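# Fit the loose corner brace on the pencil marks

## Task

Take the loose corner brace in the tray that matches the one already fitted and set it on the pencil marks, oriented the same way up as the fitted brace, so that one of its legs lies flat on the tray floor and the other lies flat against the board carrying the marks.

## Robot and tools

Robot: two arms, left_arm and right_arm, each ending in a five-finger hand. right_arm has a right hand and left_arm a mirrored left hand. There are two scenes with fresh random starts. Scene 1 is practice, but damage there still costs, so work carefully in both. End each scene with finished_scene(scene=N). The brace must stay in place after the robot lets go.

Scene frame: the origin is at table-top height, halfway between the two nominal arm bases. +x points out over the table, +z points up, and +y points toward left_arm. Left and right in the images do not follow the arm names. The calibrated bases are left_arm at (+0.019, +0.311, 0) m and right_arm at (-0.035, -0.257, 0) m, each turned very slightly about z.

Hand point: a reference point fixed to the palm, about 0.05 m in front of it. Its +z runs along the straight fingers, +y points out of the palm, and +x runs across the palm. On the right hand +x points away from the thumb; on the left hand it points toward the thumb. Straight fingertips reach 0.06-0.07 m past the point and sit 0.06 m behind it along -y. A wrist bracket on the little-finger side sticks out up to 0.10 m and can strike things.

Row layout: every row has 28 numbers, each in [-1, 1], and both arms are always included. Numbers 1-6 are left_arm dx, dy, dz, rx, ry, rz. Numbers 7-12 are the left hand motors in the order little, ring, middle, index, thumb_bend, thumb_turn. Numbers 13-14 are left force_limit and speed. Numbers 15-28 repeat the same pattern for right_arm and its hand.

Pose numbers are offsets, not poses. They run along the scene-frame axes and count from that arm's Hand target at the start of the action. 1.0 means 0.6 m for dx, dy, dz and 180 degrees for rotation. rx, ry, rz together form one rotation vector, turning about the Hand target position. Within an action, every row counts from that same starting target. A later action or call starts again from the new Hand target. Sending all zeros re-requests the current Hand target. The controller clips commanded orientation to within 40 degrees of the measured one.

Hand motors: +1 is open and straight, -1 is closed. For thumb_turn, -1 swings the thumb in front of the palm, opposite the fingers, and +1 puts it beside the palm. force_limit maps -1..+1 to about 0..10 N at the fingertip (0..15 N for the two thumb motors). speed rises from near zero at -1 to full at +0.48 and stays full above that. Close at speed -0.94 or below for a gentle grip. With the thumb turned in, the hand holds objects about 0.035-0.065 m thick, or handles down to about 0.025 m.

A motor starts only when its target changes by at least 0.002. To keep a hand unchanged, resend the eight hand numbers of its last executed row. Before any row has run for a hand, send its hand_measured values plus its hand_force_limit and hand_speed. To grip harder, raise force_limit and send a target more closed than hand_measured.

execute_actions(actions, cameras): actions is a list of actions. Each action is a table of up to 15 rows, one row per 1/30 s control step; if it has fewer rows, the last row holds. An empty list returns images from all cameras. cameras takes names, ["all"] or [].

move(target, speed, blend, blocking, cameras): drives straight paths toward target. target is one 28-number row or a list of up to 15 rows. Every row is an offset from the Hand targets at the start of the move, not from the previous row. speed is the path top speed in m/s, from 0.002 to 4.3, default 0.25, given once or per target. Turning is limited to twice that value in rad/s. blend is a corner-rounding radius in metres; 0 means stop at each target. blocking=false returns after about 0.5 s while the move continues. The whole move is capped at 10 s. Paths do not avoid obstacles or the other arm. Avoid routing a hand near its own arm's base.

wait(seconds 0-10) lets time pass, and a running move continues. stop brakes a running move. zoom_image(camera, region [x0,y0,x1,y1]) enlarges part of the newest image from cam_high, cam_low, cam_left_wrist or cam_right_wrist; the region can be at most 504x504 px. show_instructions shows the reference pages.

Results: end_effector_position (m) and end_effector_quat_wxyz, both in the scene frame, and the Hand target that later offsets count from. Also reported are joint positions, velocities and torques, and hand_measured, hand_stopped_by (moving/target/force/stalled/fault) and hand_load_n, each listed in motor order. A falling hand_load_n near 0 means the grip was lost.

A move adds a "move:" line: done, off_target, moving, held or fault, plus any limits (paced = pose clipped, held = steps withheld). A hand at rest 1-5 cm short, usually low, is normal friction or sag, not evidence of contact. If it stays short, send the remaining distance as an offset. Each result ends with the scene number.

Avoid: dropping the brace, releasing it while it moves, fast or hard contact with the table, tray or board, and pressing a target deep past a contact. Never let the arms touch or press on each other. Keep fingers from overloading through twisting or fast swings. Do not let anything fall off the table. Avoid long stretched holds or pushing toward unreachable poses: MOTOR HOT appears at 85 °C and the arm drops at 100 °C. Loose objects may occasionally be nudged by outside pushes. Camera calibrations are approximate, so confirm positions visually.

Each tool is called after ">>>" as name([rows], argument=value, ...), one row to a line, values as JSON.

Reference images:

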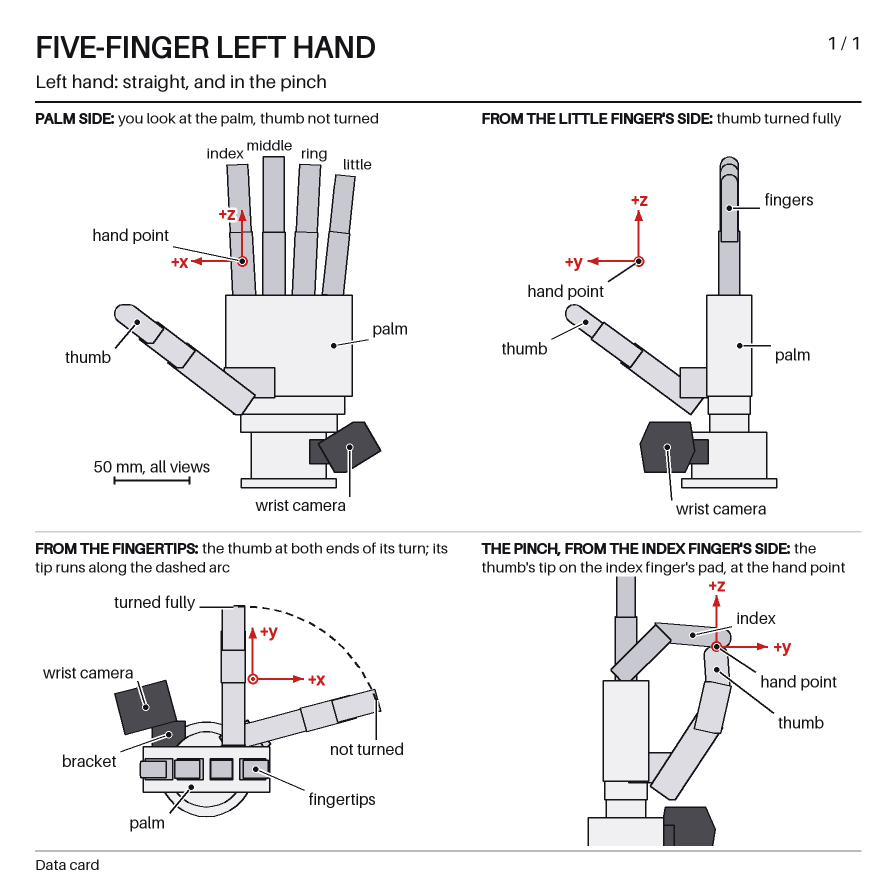

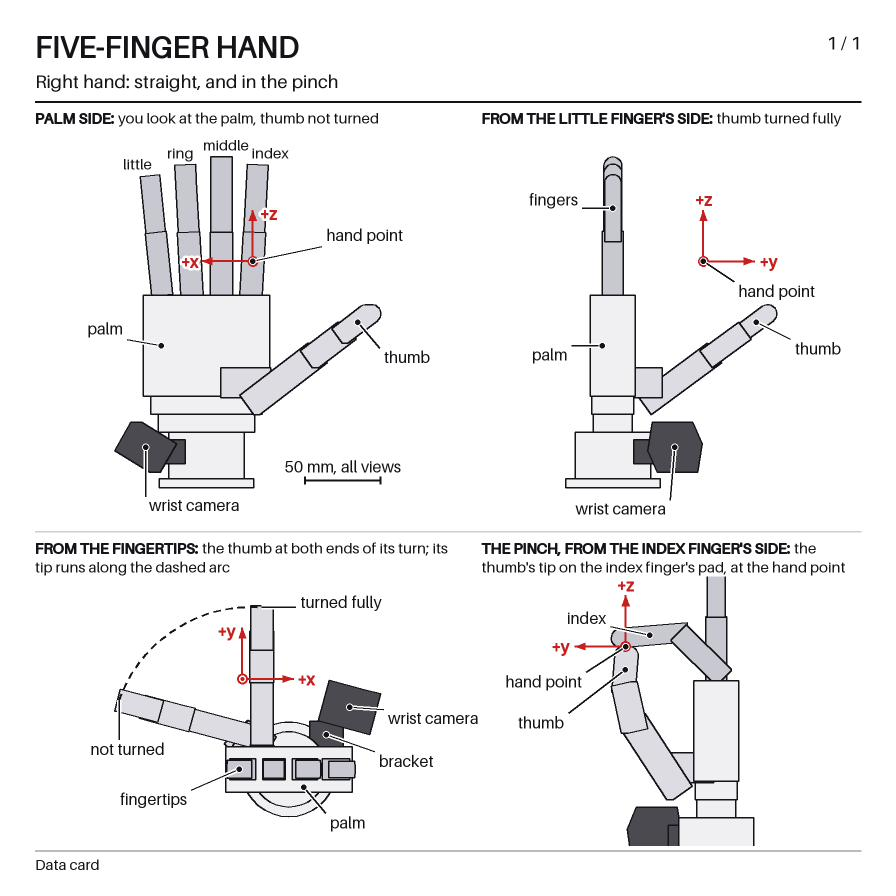

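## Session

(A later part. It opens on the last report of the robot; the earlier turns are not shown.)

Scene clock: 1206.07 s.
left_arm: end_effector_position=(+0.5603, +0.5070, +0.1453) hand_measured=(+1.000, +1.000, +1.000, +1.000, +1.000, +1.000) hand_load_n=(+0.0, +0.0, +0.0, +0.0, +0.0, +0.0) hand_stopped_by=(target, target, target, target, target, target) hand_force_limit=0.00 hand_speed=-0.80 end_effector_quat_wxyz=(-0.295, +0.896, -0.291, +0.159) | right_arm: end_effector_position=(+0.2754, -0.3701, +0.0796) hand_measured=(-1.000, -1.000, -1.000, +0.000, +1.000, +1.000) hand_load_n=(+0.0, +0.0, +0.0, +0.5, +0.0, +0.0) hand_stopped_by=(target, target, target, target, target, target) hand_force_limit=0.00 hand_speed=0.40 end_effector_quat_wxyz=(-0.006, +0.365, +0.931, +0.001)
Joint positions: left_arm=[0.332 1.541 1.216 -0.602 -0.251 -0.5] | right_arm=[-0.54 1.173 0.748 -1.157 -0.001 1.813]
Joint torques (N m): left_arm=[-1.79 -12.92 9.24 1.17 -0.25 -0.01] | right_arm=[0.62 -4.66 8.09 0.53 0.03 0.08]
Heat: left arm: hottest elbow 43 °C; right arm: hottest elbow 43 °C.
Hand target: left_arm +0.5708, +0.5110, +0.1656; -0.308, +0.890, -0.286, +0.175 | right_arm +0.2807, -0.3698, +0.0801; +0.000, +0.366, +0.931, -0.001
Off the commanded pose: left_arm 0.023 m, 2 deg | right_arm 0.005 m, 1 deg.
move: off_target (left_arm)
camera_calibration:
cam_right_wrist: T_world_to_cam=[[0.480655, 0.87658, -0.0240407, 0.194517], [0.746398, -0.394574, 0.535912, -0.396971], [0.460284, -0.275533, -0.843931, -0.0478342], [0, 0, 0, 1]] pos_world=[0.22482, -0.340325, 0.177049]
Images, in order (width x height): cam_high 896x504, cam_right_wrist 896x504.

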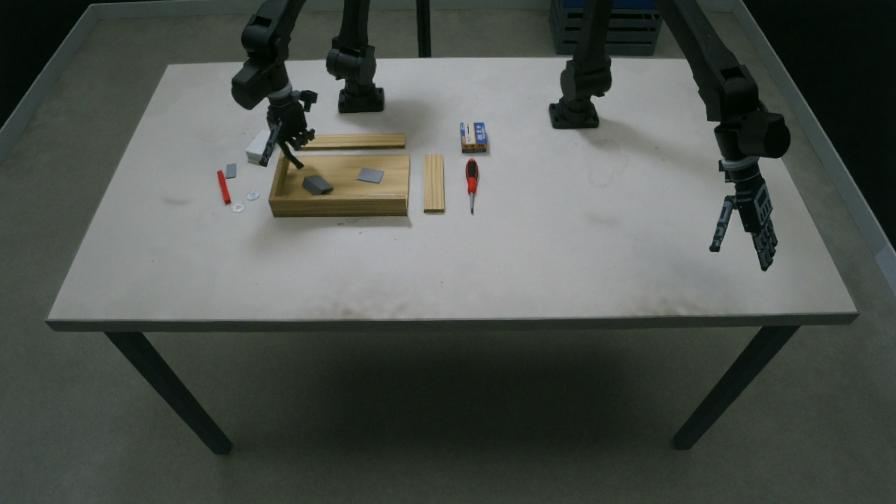

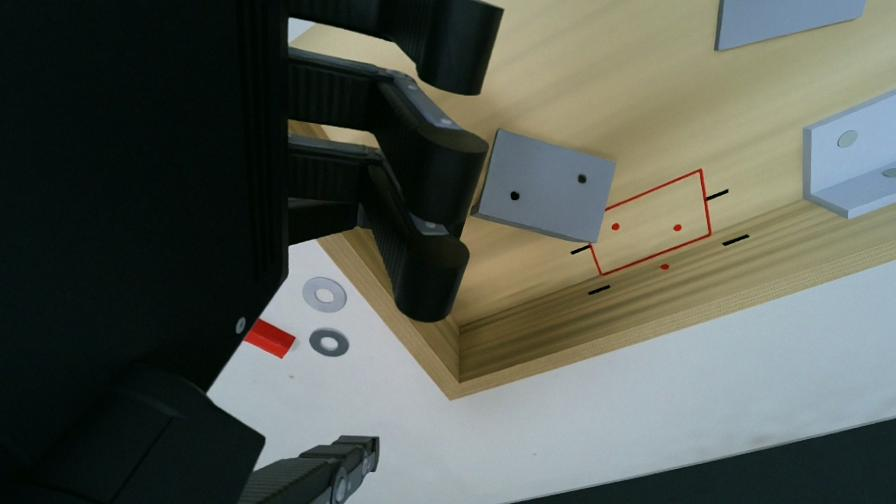

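>>> move(target=[0,0,0, 0,0,0, 1,1,1,1,1,1, 0,-0.8, -0.0117,-0.0038,-0.0593,0,0,0, -1,-1,-1,0,1,1, 0,0.4], cameras=["cam_right_wrist","cam_high"], speed=0.1)

>>> zoom_image(camera="cam_high", region=[290, 150, 340, 200])

>>> zoom_image(camera="cam_right_wrist", region=[380, 80, 640, 340])

Scene clock: 1304.43 s.
left_arm: end_effector_position=(+0.5603, +0.5070, +0.1453) hand_measured=(+1.000, +1.000, +1.000, +1.000, +1.000, +1.000) hand_load_n=(+0.0, +0.0, +0.0, +0.0, +0.0, +0.0) hand_stopped_by=(target, target, target, target, target, target) hand_force_limit=0.00 hand_speed=-0.80 end_effector_quat_wxyz=(-0.295, +0.896, -0.291, +0.159) | right_arm: end_effector_position=(+0.2722, -0.3668, +0.0483) hand_measured=(-1.000, -1.000, -1.000, +0.000, +1.000, +1.000) hand_load_n=(+0.0, +0.0, +0.0, +0.0, +0.0, +0.0) hand_stopped_by=(target, target, target, target, target, target) hand_force_limit=0.00 hand_speed=0.40 end_effector_quat_wxyz=(-0.002, +0.365, +0.931, +0.004)
Joint positions: left_arm=[0.332 1.541 1.216 -0.602 -0.251 -0.5] | right_arm=[-0.54 1.204 0.677 -1.05 -0.008 1.813]
Joint torques (N m): left_arm=[-1.49 -12.98 9.31 1.07 -0.26 0.01] | right_arm=[-1.2 -4.01 7.38 0.79 0.26 -0.11]
Heat: left arm: hottest elbow 43 °C; right arm: hottest elbow 37 °C.
Hand target: left_arm +0.5708, +0.5110, +0.1656; -0.308, +0.890, -0.286, +0.175 | right_arm +0.2737, -0.3721, +0.0444; +0.000, +0.366, +0.931, -0.001
Off the commanded pose: left_arm 0.023 m, 2 deg | right_arm 0.007 m, 1 deg.
move: off_target (left_arm)
camera_calibration:
cam_right_wrist: T_world_to_cam=[[0.480878, 0.87662, -0.01714, 0.19205], [0.741717, -0.396295, 0.541115, -0.37611], [0.46756, -0.272923, -0.840774, -0.0729677], [0, 0, 0, 1]] pos_world=[0.220731, -0.33732, 0.145461]
Images, in order (width x height): cam_high 896x504, cam_right_wrist 896x504.

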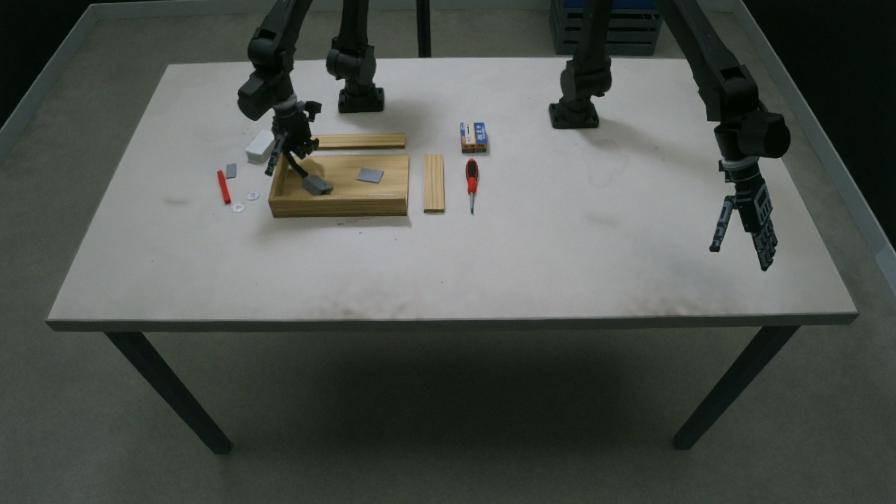

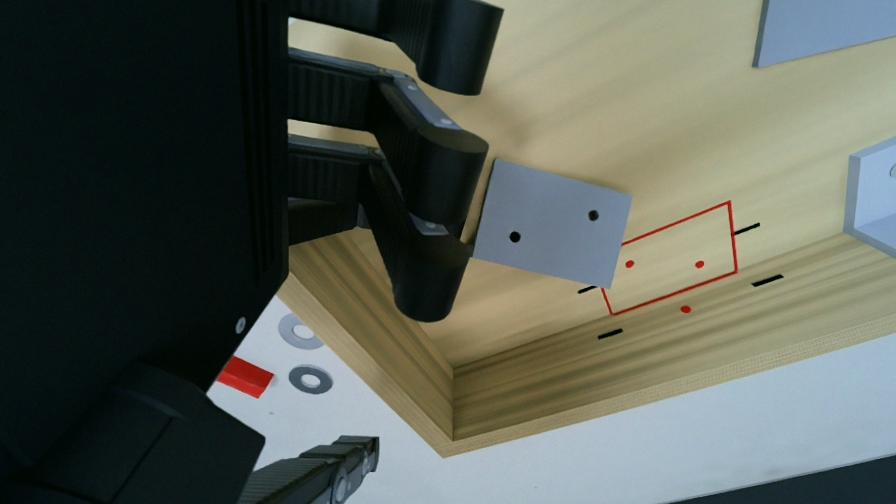

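Scaled by 10.080 from the camera's 896x504 image, which has a finer 1280x720 frame.

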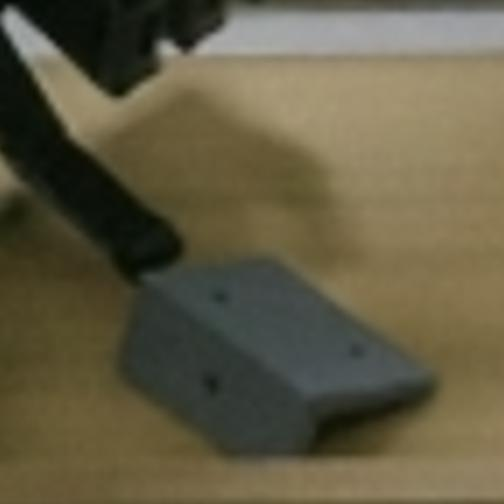

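Scaled by 1.938 from the camera's 896x504 image, which has a finer 1280x720 frame.

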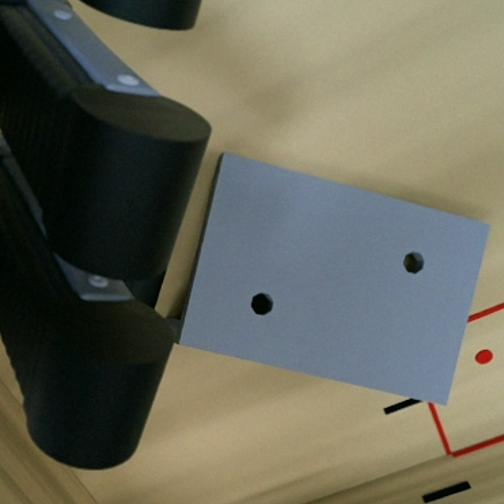

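>>> move(target=[0,0,0, 0,0,0, 1,1,1,1,1,1, 0,-0.8, 0,0,-0.0105,0,0,0, -1,-1,-1,0,1,1, 0,0.4], cameras=["cam_high"], speed=0.1)

>>> zoom_image(camera="cam_high", region=[290, 150, 340, 200])

Scene clock: 1324.83 s.
left_arm: end_effector_position=(+0.5603, +0.5070, +0.1453) hand_measured=(+1.000, +1.000, +1.000, +1.000, +1.000, +1.000) hand_load_n=(+0.0, +0.0, +0.0, +0.0, +0.0, +0.0) hand_stopped_by=(target, target, target, target, target, target) hand_force_limit=0.00 hand_speed=-0.80 end_effector_quat_wxyz=(-0.295, +0.896, -0.291, +0.159) | right_arm: end_effector_position=(+0.2710, -0.3665, +0.0390) hand_measured=(-1.000, -1.000, -1.000, +0.000, +1.000, +1.000) hand_load_n=(+0.5, +0.0, +0.0, +0.0, +0.0, +0.0) hand_stopped_by=(target, target, target, target, target, target) hand_force_limit=0.00 hand_speed=0.40 end_effector_quat_wxyz=(-0.006, +0.365, +0.931, +0.004)
Joint positions: left_arm=[0.332 1.541 1.216 -0.602 -0.251 -0.5] | right_arm=[-0.54 1.222 0.664 -1.025 -0.007 1.813]
Joint torques (N m): left_arm=[-1.08 -14.04 9.28 0.94 -0.27 0.02] | right_arm=[-1.2 -4.37 7.45 0.61 0.23 -0.11]
Heat: left arm: hottest elbow 43 °C; right arm: hottest elbow 36 °C.
Hand target: left_arm +0.5708, +0.5110, +0.1656; -0.308, +0.890, -0.286, +0.175 | right_arm +0.2737, -0.3721, +0.0382; +0.000, +0.366, +0.931, -0.001
Off the commanded pose: left_arm 0.023 m, 2 deg | right_arm 0.006 m, 1 deg.
move: off_target (left_arm)
Images, in order (width x height): cam_high 896x504.

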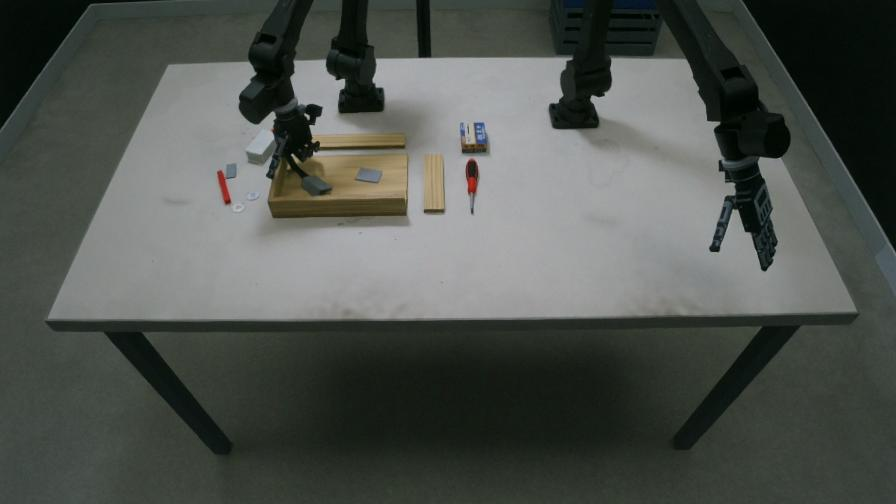

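Scaled by 10.080 from the camera's 896x504 image, which has a finer 1280x720 frame.

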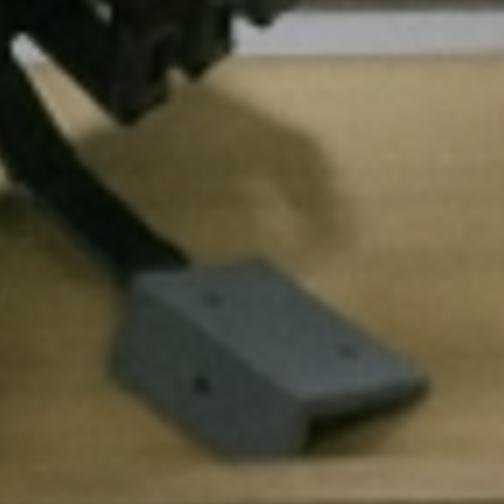

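>>> move(target=[0,0,0, 0,0,0, 1,1,1,1,1,1, 0,-0.8, -0.003,0.007,0.004,0,0,0, -1,-1,-1,0,1,-1, 0,0.2], cameras=["cam_high","cam_right_wrist"], speed=0.1)

>>> zoom_image(camera="cam_high", region=[260, 130, 340, 210])

Scene clock: 1336.73 s.
left_arm: end_effector_position=(+0.5603, +0.5070, +0.1453) hand_measured=(+1.000, +1.000, +1.000, +1.000, +1.000, +1.000) hand_load_n=(+0.0, +0.0, +0.0, +0.0, +0.0, +0.0) hand_stopped_by=(target, target, target, target, target, target) hand_force_limit=0.00 hand_speed=-0.80 end_effector_quat_wxyz=(-0.295, +0.896, -0.291, +0.159) | right_arm: end_effector_position=(+0.2698, -0.3662, +0.0379) hand_measured=(-1.000, -1.000, -1.000, +0.000, +1.000, -1.000) hand_load_n=(+0.0, +0.0, +0.0, +0.0, +0.0, +0.0) hand_stopped_by=(target, target, target, target, target, target) hand_force_limit=0.00 hand_speed=0.20 end_effector_quat_wxyz=(-0.007, +0.365, +0.931, +0.003)
Joint positions: left_arm=[0.332 1.541 1.216 -0.602 -0.251 -0.5] | right_arm=[-0.54 1.222 0.661 -1.025 -0.005 1.813]
Joint torques (N m): left_arm=[-1.44 -13.57 9.25 0.91 -0.21 -0.03] | right_arm=[-0.21 -5.77 7.36 0.24 0.12 -0.01]
Heat: left arm: hottest elbow 43 °C; right arm: hottest elbow 36 °C.
Hand target: left_arm +0.5708, +0.5110, +0.1656; -0.308, +0.890, -0.286, +0.175 | right_arm +0.2719, -0.3680, +0.0405; +0.000, +0.366, +0.931, -0.001
Off the commanded pose: left_arm 0.023 m, 2 deg | right_arm 0.004 m, 1 deg.
move: off_target (left_arm)
camera_calibration:
cam_right_wrist: T_world_to_cam=[[0.480636, 0.876679, -0.0205526, 0.192743], [0.746909, -0.396985, 0.533413, -0.369864], [0.459473, -0.271728, -0.845605, -0.077703], [0, 0, 0, 1]] pos_world=[0.219319, -0.336918, 0.135546]
Images, in order (width x height): cam_high 896x504, cam_right_wrist 896x504.

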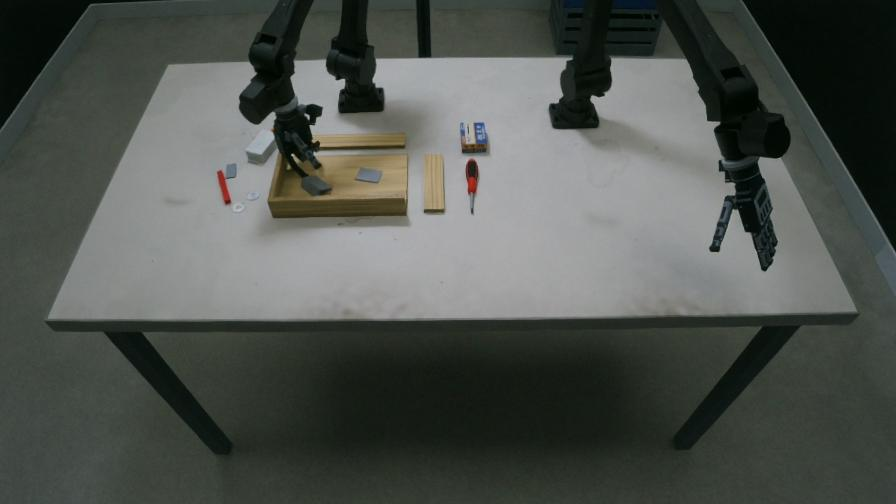

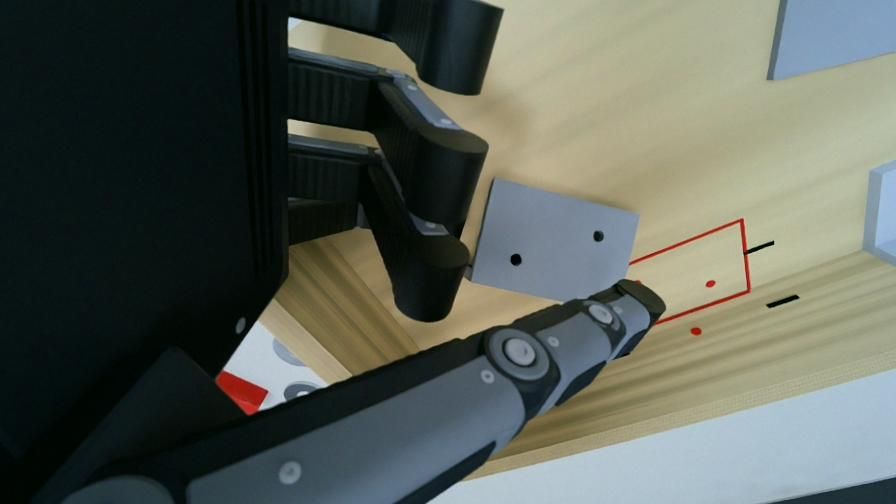

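Scaled by 6.300 from the camera's 896x504 image, which has a finer 1280x720 frame.

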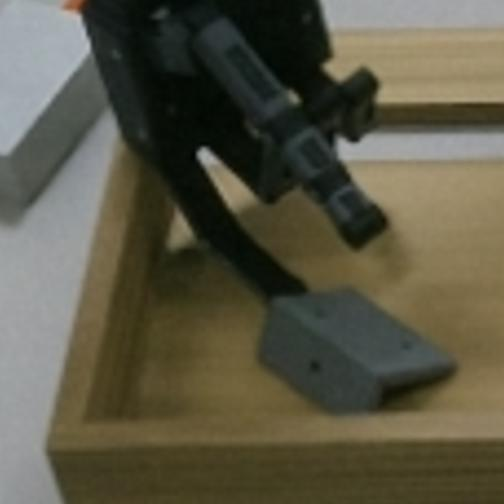

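>>> move([
  [0,0,0, 0,0,0, 1,1,1,1,1,1, 0,-0.8, 0.0055,-0.005,0.0067,0,0,0, -1,-1,-1,0,1,-1, 0,0.2],
  [0,0,0, 0,0,0, 1,1,1,1,1,1, 0,-0.8, 0.0267,0.0158,0.0067,0,0,0, -1,-1,-1,0,1,-1, 0,0.2],
], cameras=["cam_high","cam_right_wrist"], speed=0.05)

>>> zoom_image(camera="cam_high", region=[260, 130, 340, 210])

>>> zoom_image(camera="cam_right_wrist", region=[380, 80, 640, 340])

Scene clock: 1357.33 s.
left_arm: end_effector_position=(+0.5603, +0.5070, +0.1453) hand_measured=(+1.000, +1.000, +1.000, +1.000, +1.000, +1.000) hand_load_n=(+0.0, +0.0, +0.0, +0.0, +0.0, +0.0) hand_stopped_by=(target, target, target, target, target, target) hand_force_limit=0.00 hand_speed=-0.80 end_effector_quat_wxyz=(-0.295, +0.896, -0.291, +0.159) | right_arm: end_effector_position=(+0.2746, -0.3573, +0.0375) hand_measured=(-1.000, -1.000, -1.000, +0.000, +1.000, -1.000) hand_load_n=(+0.0, +0.0, +0.0, -2.0, +0.0, +0.0) hand_stopped_by=(target, target, target, target, target, target) hand_force_limit=0.00 hand_speed=0.20 end_effector_quat_wxyz=(-0.008, +0.367, +0.930, +0.000)
Joint positions: left_arm=[0.332 1.541 1.216 -0.602 -0.251 -0.5] | right_arm=[-0.498 1.222 0.661 -1.025 0.002 1.859]
Joint torques (N m): left_arm=[-0.79 -13.27 9.31 1.06 -0.22 0.01] | right_arm=[0.91 -4.31 9.92 -0.2 -0.08 0.08]
Heat: left arm: hottest elbow 43 °C; right arm: hottest elbow 36 °C.
Hand target: left_arm +0.5708, +0.5110, +0.1656; -0.308, +0.890, -0.286, +0.175 | right_arm +0.2879, -0.3584, +0.0446; +0.000, +0.366, +0.931, -0.001
Off the commanded pose: left_arm 0.023 m, 2 deg | right_arm 0.015 m, 1 deg.
move: off_target (left_arm, right_arm)
camera_calibration:
cam_right_wrist: T_world_to_cam=[[0.483757, 0.874763, -0.0277191, 0.181252], [0.747276, -0.396353, 0.533368, -0.369589], [0.455585, -0.278734, -0.845429, -0.0792589], [0, 0, 0, 1]] pos_world=[0.224612, -0.327133, 0.135143]
Images, in order (width x height): cam_high 896x504, cam_right_wrist 896x504.

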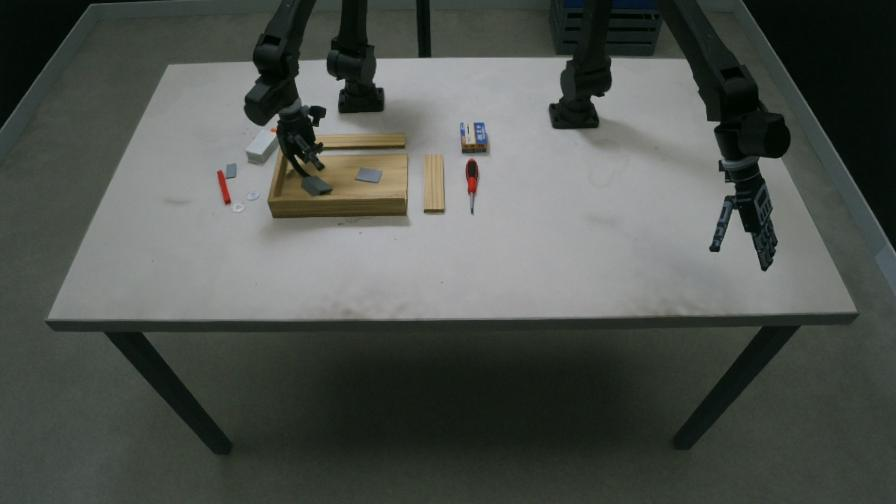

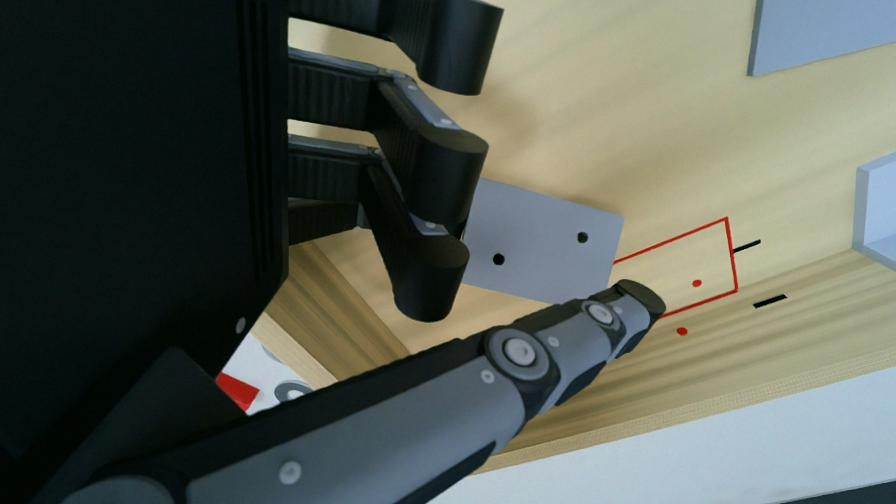

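Scaled by 6.300 from the camera's 896x504 image, which has a finer 1280x720 frame.

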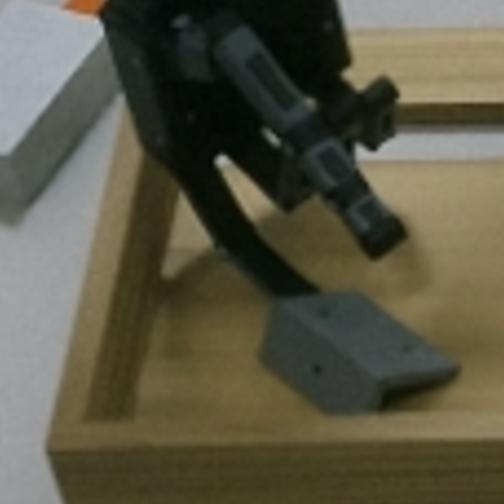

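Scaled by 1.938 from the camera's 896x504 image, which has a finer 1280x720 frame.

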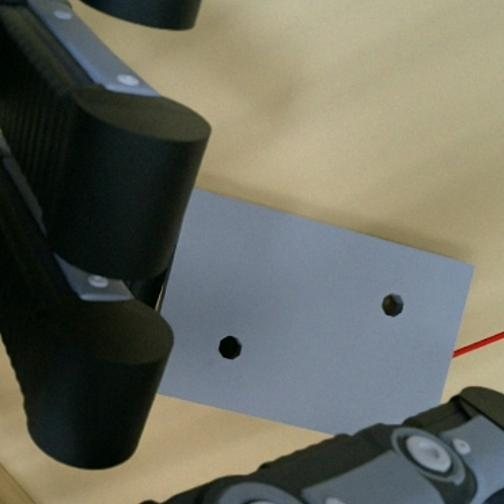

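>>> execute_actions(actions=[])

Scene clock: 1392.23 s.
left_arm: end_effector_position=(+0.5603, +0.5070, +0.1453) hand_measured=(+1.000, +1.000, +1.000, +1.000, +1.000, +1.000) hand_load_n=(+0.0, +0.0, +0.0, +0.0, +0.0, -0.5) hand_stopped_by=(target, target, target, target, target, target) hand_force_limit=0.00 hand_speed=-0.80 end_effector_quat_wxyz=(-0.295, +0.896, -0.291, +0.159) | right_arm: end_effector_position=(+0.2746, -0.3573, +0.0375) hand_measured=(-1.000, -1.000, -1.000, +0.000, +1.000, -1.000) hand_load_n=(+0.0, +0.5, +0.0, -2.5, +0.0, +0.0) hand_stopped_by=(target, target, target, target, target, target) hand_force_limit=0.00 hand_speed=0.20 end_effector_quat_wxyz=(-0.008, +0.367, +0.930, +0.000)
Joint positions: left_arm=[0.332 1.541 1.216 -0.602 -0.251 -0.5] | right_arm=[-0.498 1.222 0.661 -1.025 0.002 1.859]
Joint velocities: within noise
Joint torques (N m): left_arm=[-1.2 -13.92 9.13 0.95 -0.24 -0.04] | right_arm=[1.14 -4.25 9.85 -0.21 -0.11 0.09]
Motor temperatures (°C): left_arm=[28 34 44 26 28 28] | right_arm=[29 28 36 27 27 24]
Heat: left arm: hottest elbow 44 °C; right arm: hottest elbow 36 °C.
Hand target: left_arm +0.5708, +0.5110, +0.1656; -0.308, +0.890, -0.286, +0.175 | right_arm +0.2879, -0.3584, +0.0446; +0.000, +0.366, +0.931, -0.001
Off the commanded pose: left_arm 0.023 m, 2 deg | right_arm 0.015 m, 1 deg.
camera_calibration:
cam_left_wrist: T_world_to_cam=[[0.599317, 0.44739, 0.663823, -0.664665], [0.337143, -0.893183, 0.297588, 0.229048], [0.726053, 0.0454533, -0.686134, -0.214063], [0, 0, 0, 1]] pos_world=[0.476544, 0.511676, 0.226182]
cam_right_wrist: T_world_to_cam=[[0.483757, 0.874763, -0.0277191, 0.181252], [0.747276, -0.396353, 0.533368, -0.369589], [0.455585, -0.278734, -0.845429, -0.0792589], [0, 0, 0, 1]] pos_world=[0.224612, -0.327133, 0.135143]

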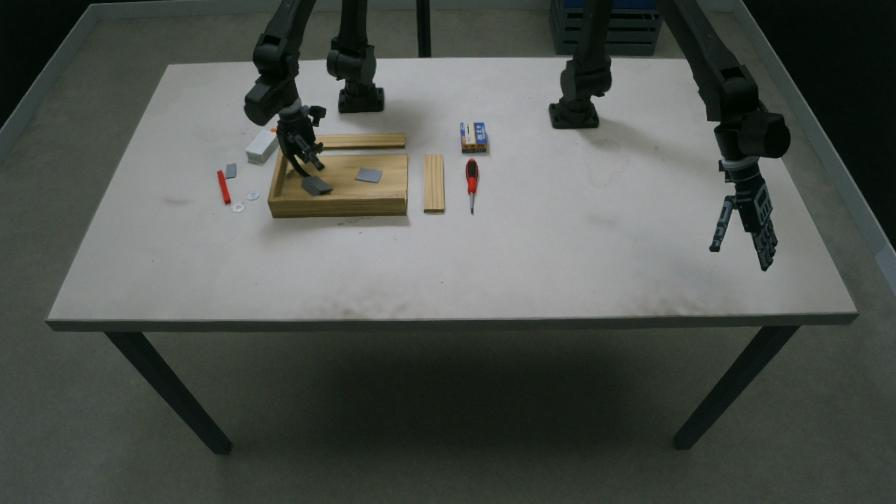

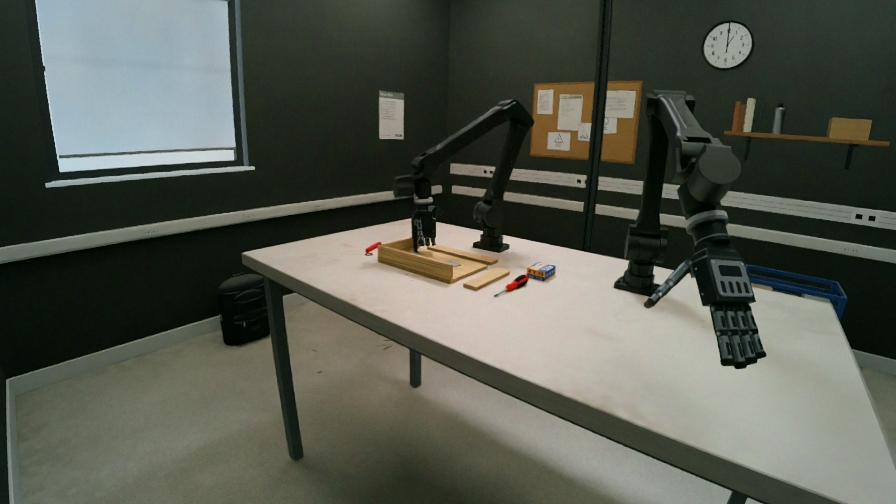

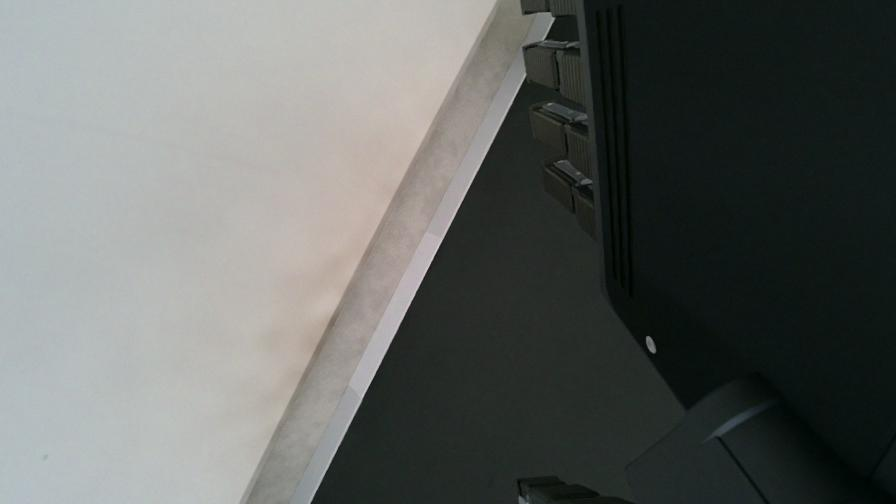

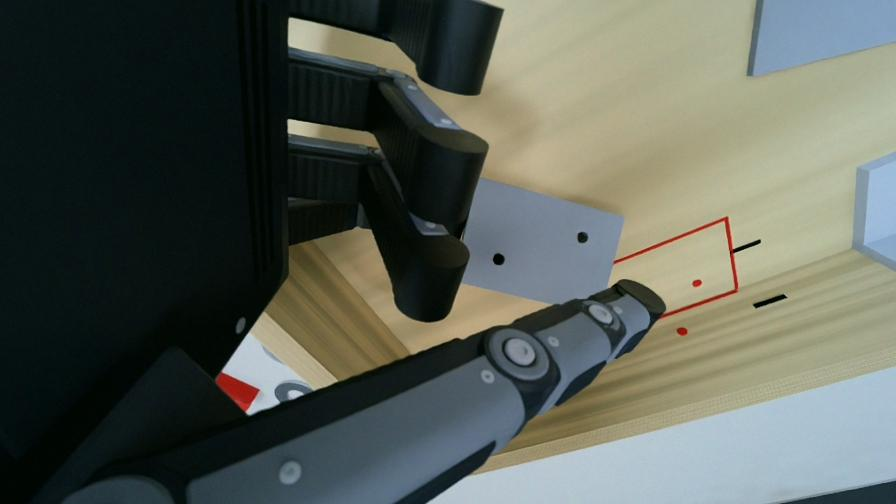

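>>> zoom_image(camera="cam_right_wrist", region=[380, 130, 700, 350])

>>> zoom_image(camera="cam_high", region=[260, 120, 420, 230])

>>> zoom_image(camera="cam_low", region=[370, 200, 510, 300])

Scaled by 1.575 from the camera's 896x504 image, which has a finer 1280x720 frame.

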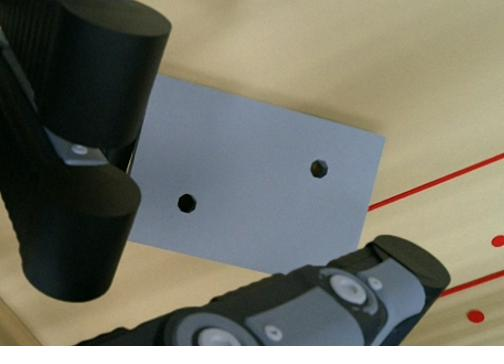

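Scaled by 3.150 from the camera's 896x504 image, which has a finer 1280x720 frame.

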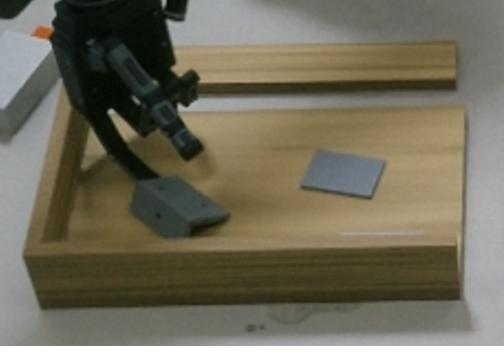

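Scaled by 3.600 from the camera's 896x504 image, which has a finer 1280x720 frame.

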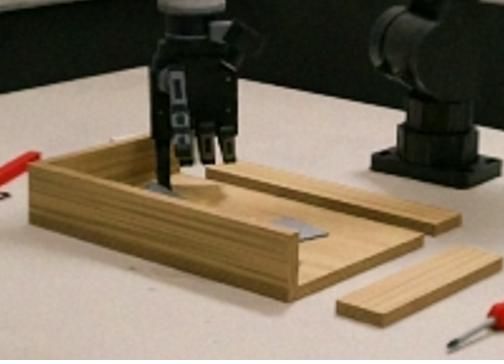

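>>> move(target=[0,0,0,0,0,0,1,1,1,1,1,1,0,-0.8, -0.018,-0.015,0.025,0,0,0,-1,-1,-1,0,1,-1,0,0.2], speed=0.06, cameras=["cam_right_wrist","cam_high"])

Scene clock: 1476.13 s.
left_arm: end_effector_position=(+0.5603, +0.5070, +0.1453) hand_measured=(+1.000, +1.000, +1.000, +1.000, +1.000, +1.000) hand_load_n=(+0.0, +0.0, +0.0, +0.0, +0.0, +0.0) hand_stopped_by=(target, target, target, target, target, target) hand_force_limit=0.00 hand_speed=-0.80 end_effector_quat_wxyz=(-0.295, +0.896, -0.291, +0.159) | right_arm: end_effector_position=(+0.2633, -0.3567, +0.0406) hand_measured=(-1.000, -1.000, -1.000, +0.000, +1.000, -1.000) hand_load_n=(+0.0, +0.0, +0.0, +0.0, +0.0, +0.0) hand_stopped_by=(target, target, target, target, target, target) hand_force_limit=0.00 hand_speed=0.20 end_effector_quat_wxyz=(-0.021, +0.366, +0.930, +0.001)
Joint positions: left_arm=[0.332 1.541 1.216 -0.602 -0.251 -0.5] | right_arm=[-0.514 1.206 0.661 -1.069 0.002 1.842]
Joint torques (N m): left_arm=[-1.38 -13.39 9.29 1.05 -0.21 -0.02] | right_arm=[-1.55 -5.6 10.93 -0.65 -0.06 -0.22]
Heat: left arm: hottest elbow 44 °C; right arm: hottest elbow 37 °C.
Hand target: left_arm +0.5708, +0.5110, +0.1656; -0.308, +0.890, -0.286, +0.175 | right_arm +0.2771, -0.3674, +0.0596; +0.000, +0.366, +0.931, -0.001
Off the commanded pose: left_arm 0.023 m, 2 deg | right_arm 0.026 m, 2 deg.
move: off_target (left_arm, right_arm)
camera_calibration:
cam_right_wrist: T_world_to_cam=[[0.482823, 0.875266, -0.0281405, 0.186724], [0.760212, -0.402972, 0.509599, -0.367304], [0.434694, -0.267439, -0.859952, -0.0612024], [0, 0, 0, 1]] pos_world=[0.215679, -0.327814, 0.139801]
Images, in order (width x height): cam_high 896x504, cam_right_wrist 896x504.

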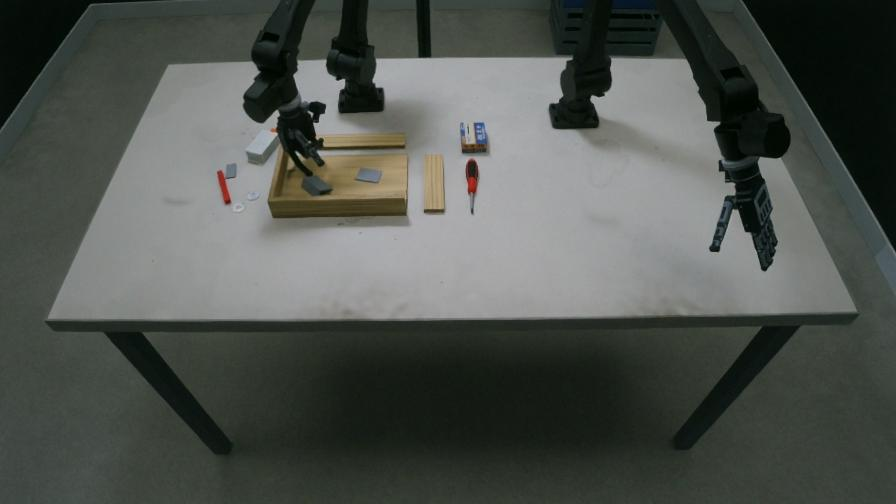

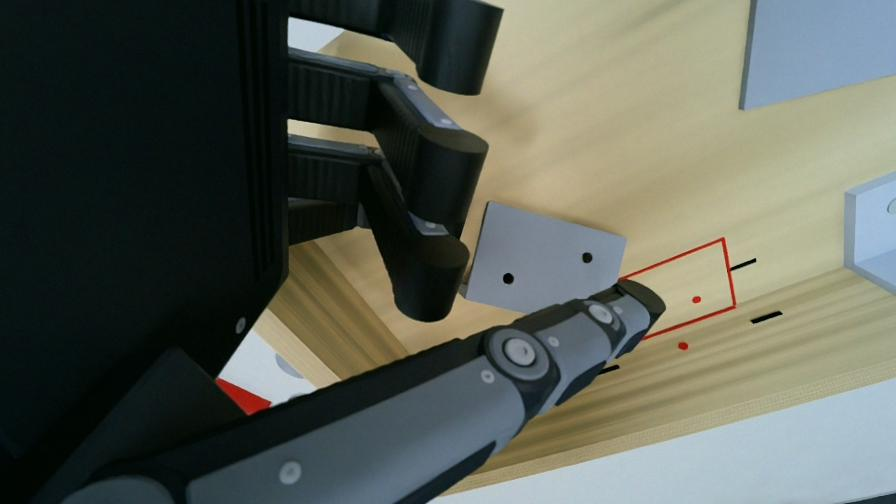

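>>> move(target=[0,0,0,0,0,0,1,1,1,1,1,1,0,-0.8, -0.004,0.0,0.04,0,0,0,-1,-1,-1,0,1,-1,0,0.2], speed=0.06, cameras=["cam_right_wrist","cam_high"])

>>> zoom_image(camera="cam_high", region=[250, 110, 410, 220])

Scene clock: 1484.13 s.
left_arm: end_effector_position=(+0.5603, +0.5070, +0.1453) hand_measured=(+1.000, +1.000, +1.000, +1.000, +1.000, +1.000) hand_load_n=(+0.0, +0.0, +0.0, +0.0, +0.0, +0.0) hand_stopped_by=(target, target, target, target, target, target) hand_force_limit=0.00 hand_speed=-0.80 end_effector_quat_wxyz=(-0.295, +0.896, -0.291, +0.159) | right_arm: end_effector_position=(+0.2586, -0.3552, +0.0612) hand_measured=(-1.000, -1.000, -1.000, +0.000, +1.000, -1.000) hand_load_n=(+0.0, +0.0, +0.0, +0.0, +0.0, +0.0) hand_stopped_by=(target, target, target, target, target, target) hand_force_limit=0.00 hand_speed=0.20 end_effector_quat_wxyz=(-0.025, +0.366, +0.930, +0.002)
Joint positions: left_arm=[0.332 1.541 1.216 -0.602 -0.251 -0.5] | right_arm=[-0.518 1.162 0.69 -1.148 0.002 1.838]
Joint torques (N m): left_arm=[-1.55 -13.16 9.21 1.01 -0.26 -0.04] | right_arm=[-1.67 -5.19 12 -0.65 -0.05 -0.23]
Heat: left arm: hottest elbow 44 °C; right arm: hottest elbow 37 °C.
Hand target: left_arm +0.5708, +0.5110, +0.1656; -0.308, +0.890, -0.286, +0.175 | right_arm +0.2747, -0.3674, +0.0836; +0.000, +0.366, +0.931, -0.001
Off the commanded pose: left_arm 0.023 m, 2 deg | right_arm 0.030 m, 3 deg.
move: off_target (left_arm, right_arm)
camera_calibration:
cam_right_wrist: T_world_to_cam=[[0.48197, 0.875735, -0.0281457, 0.188665], [0.76359, -0.404063, 0.50365, -0.374546], [0.429692, -0.264236, -0.863449, -0.0384036], [0, 0, 0, 1]] pos_world=[0.21157, -0.326708, 0.160791]
Images, in order (width x height): cam_high 896x504, cam_right_wrist 896x504.

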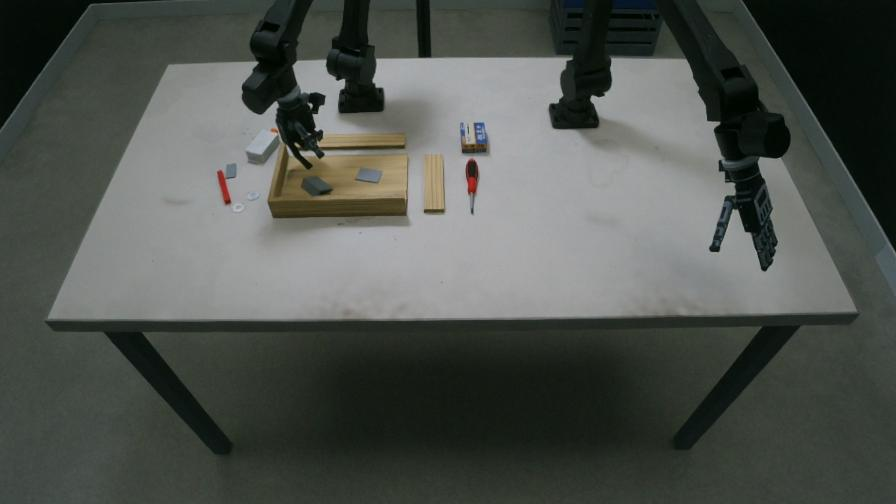

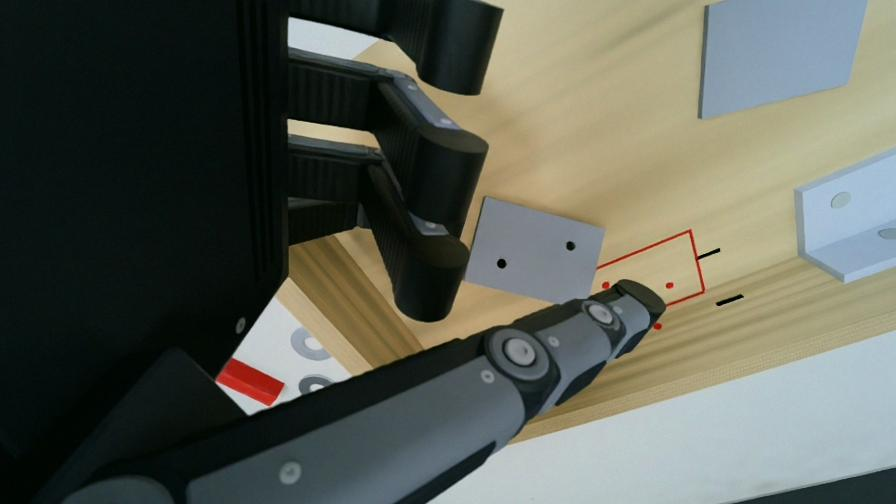

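Scaled by 3.150 from the camera's 896x504 image, which has a finer 1280x720 frame.

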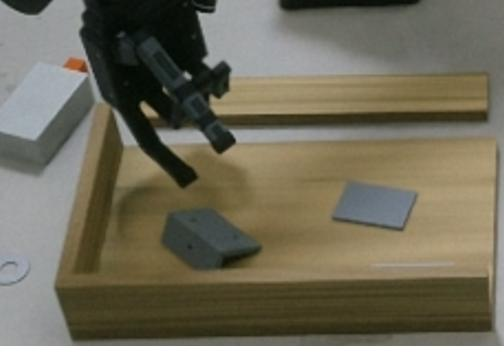

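>>> zoom_image(camera="cam_high", region=[285, 160, 345, 205])

Scaled by 8.400 from the camera's 896x504 image, which has a finer 1280x720 frame.

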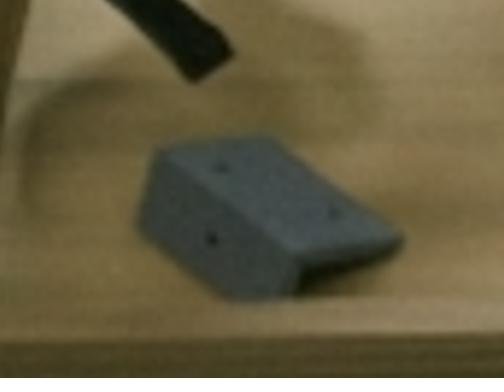

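>>> zoom_image(camera="cam_right_wrist", region=[430, 170, 650, 330])

Scaled by 2.291 from the camera's 896x504 image, which has a finer 1280x720 frame.

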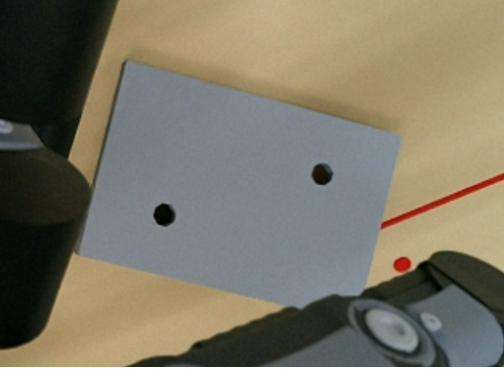

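>>> move(target=[0,0,0,0,0,0,1,1,1,1,1,1,0,-0.8, 0.017,-0.033,-0.014,0,0,0,-1,-1,-1,0,1,-1,0,0.2], speed=0.1)

Scene clock: 1541.90 s.
left_arm: end_effector_position=(+0.5603, +0.5070, +0.1453) hand_measured=(+1.000, +1.000, +1.000, +1.000, +1.000, +1.000) hand_load_n=(+0.0, +0.0, +0.0, +0.0, +0.0, +0.0) hand_stopped_by=(target, target, target, target, target, target) hand_force_limit=0.00 hand_speed=-0.80 end_effector_quat_wxyz=(-0.295, +0.896, -0.291, +0.159) | right_arm: end_effector_position=(+0.2638, -0.3716, +0.0579) hand_measured=(-1.000, -1.000, -1.000, +0.000, +1.000, -1.000) hand_load_n=(+0.0, +0.0, +0.0, +0.0, +0.0, +0.0) hand_stopped_by=(target, target, target, target, target, target) hand_force_limit=0.00 hand_speed=0.20 end_effector_quat_wxyz=(-0.028, +0.367, +0.930, +0.003)
Joint positions: left_arm=[0.332 1.541 1.216 -0.602 -0.251 -0.5] | right_arm=[-0.562 1.21 0.717 -1.135 0.002 1.795]
Joint torques (N m): left_arm=[-1.49 -13.1 9.35 1.1 -0.23 -0.01] | right_arm=[-1.61 -4.95 11.95 0.34 -0.08 -0.22]
Heat: left arm: hottest elbow 44 °C; right arm: hottest elbow 38 °C.
Hand target: left_arm +0.5708, +0.5110, +0.1656; -0.308, +0.890, -0.286, +0.175 | right_arm +0.2849, -0.3873, +0.0752; +0.000, +0.366, +0.931, -0.001
Off the commanded pose: left_arm 0.023 m, 2 deg | right_arm 0.031 m, 3 deg.
move: off_target (left_arm, right_arm)


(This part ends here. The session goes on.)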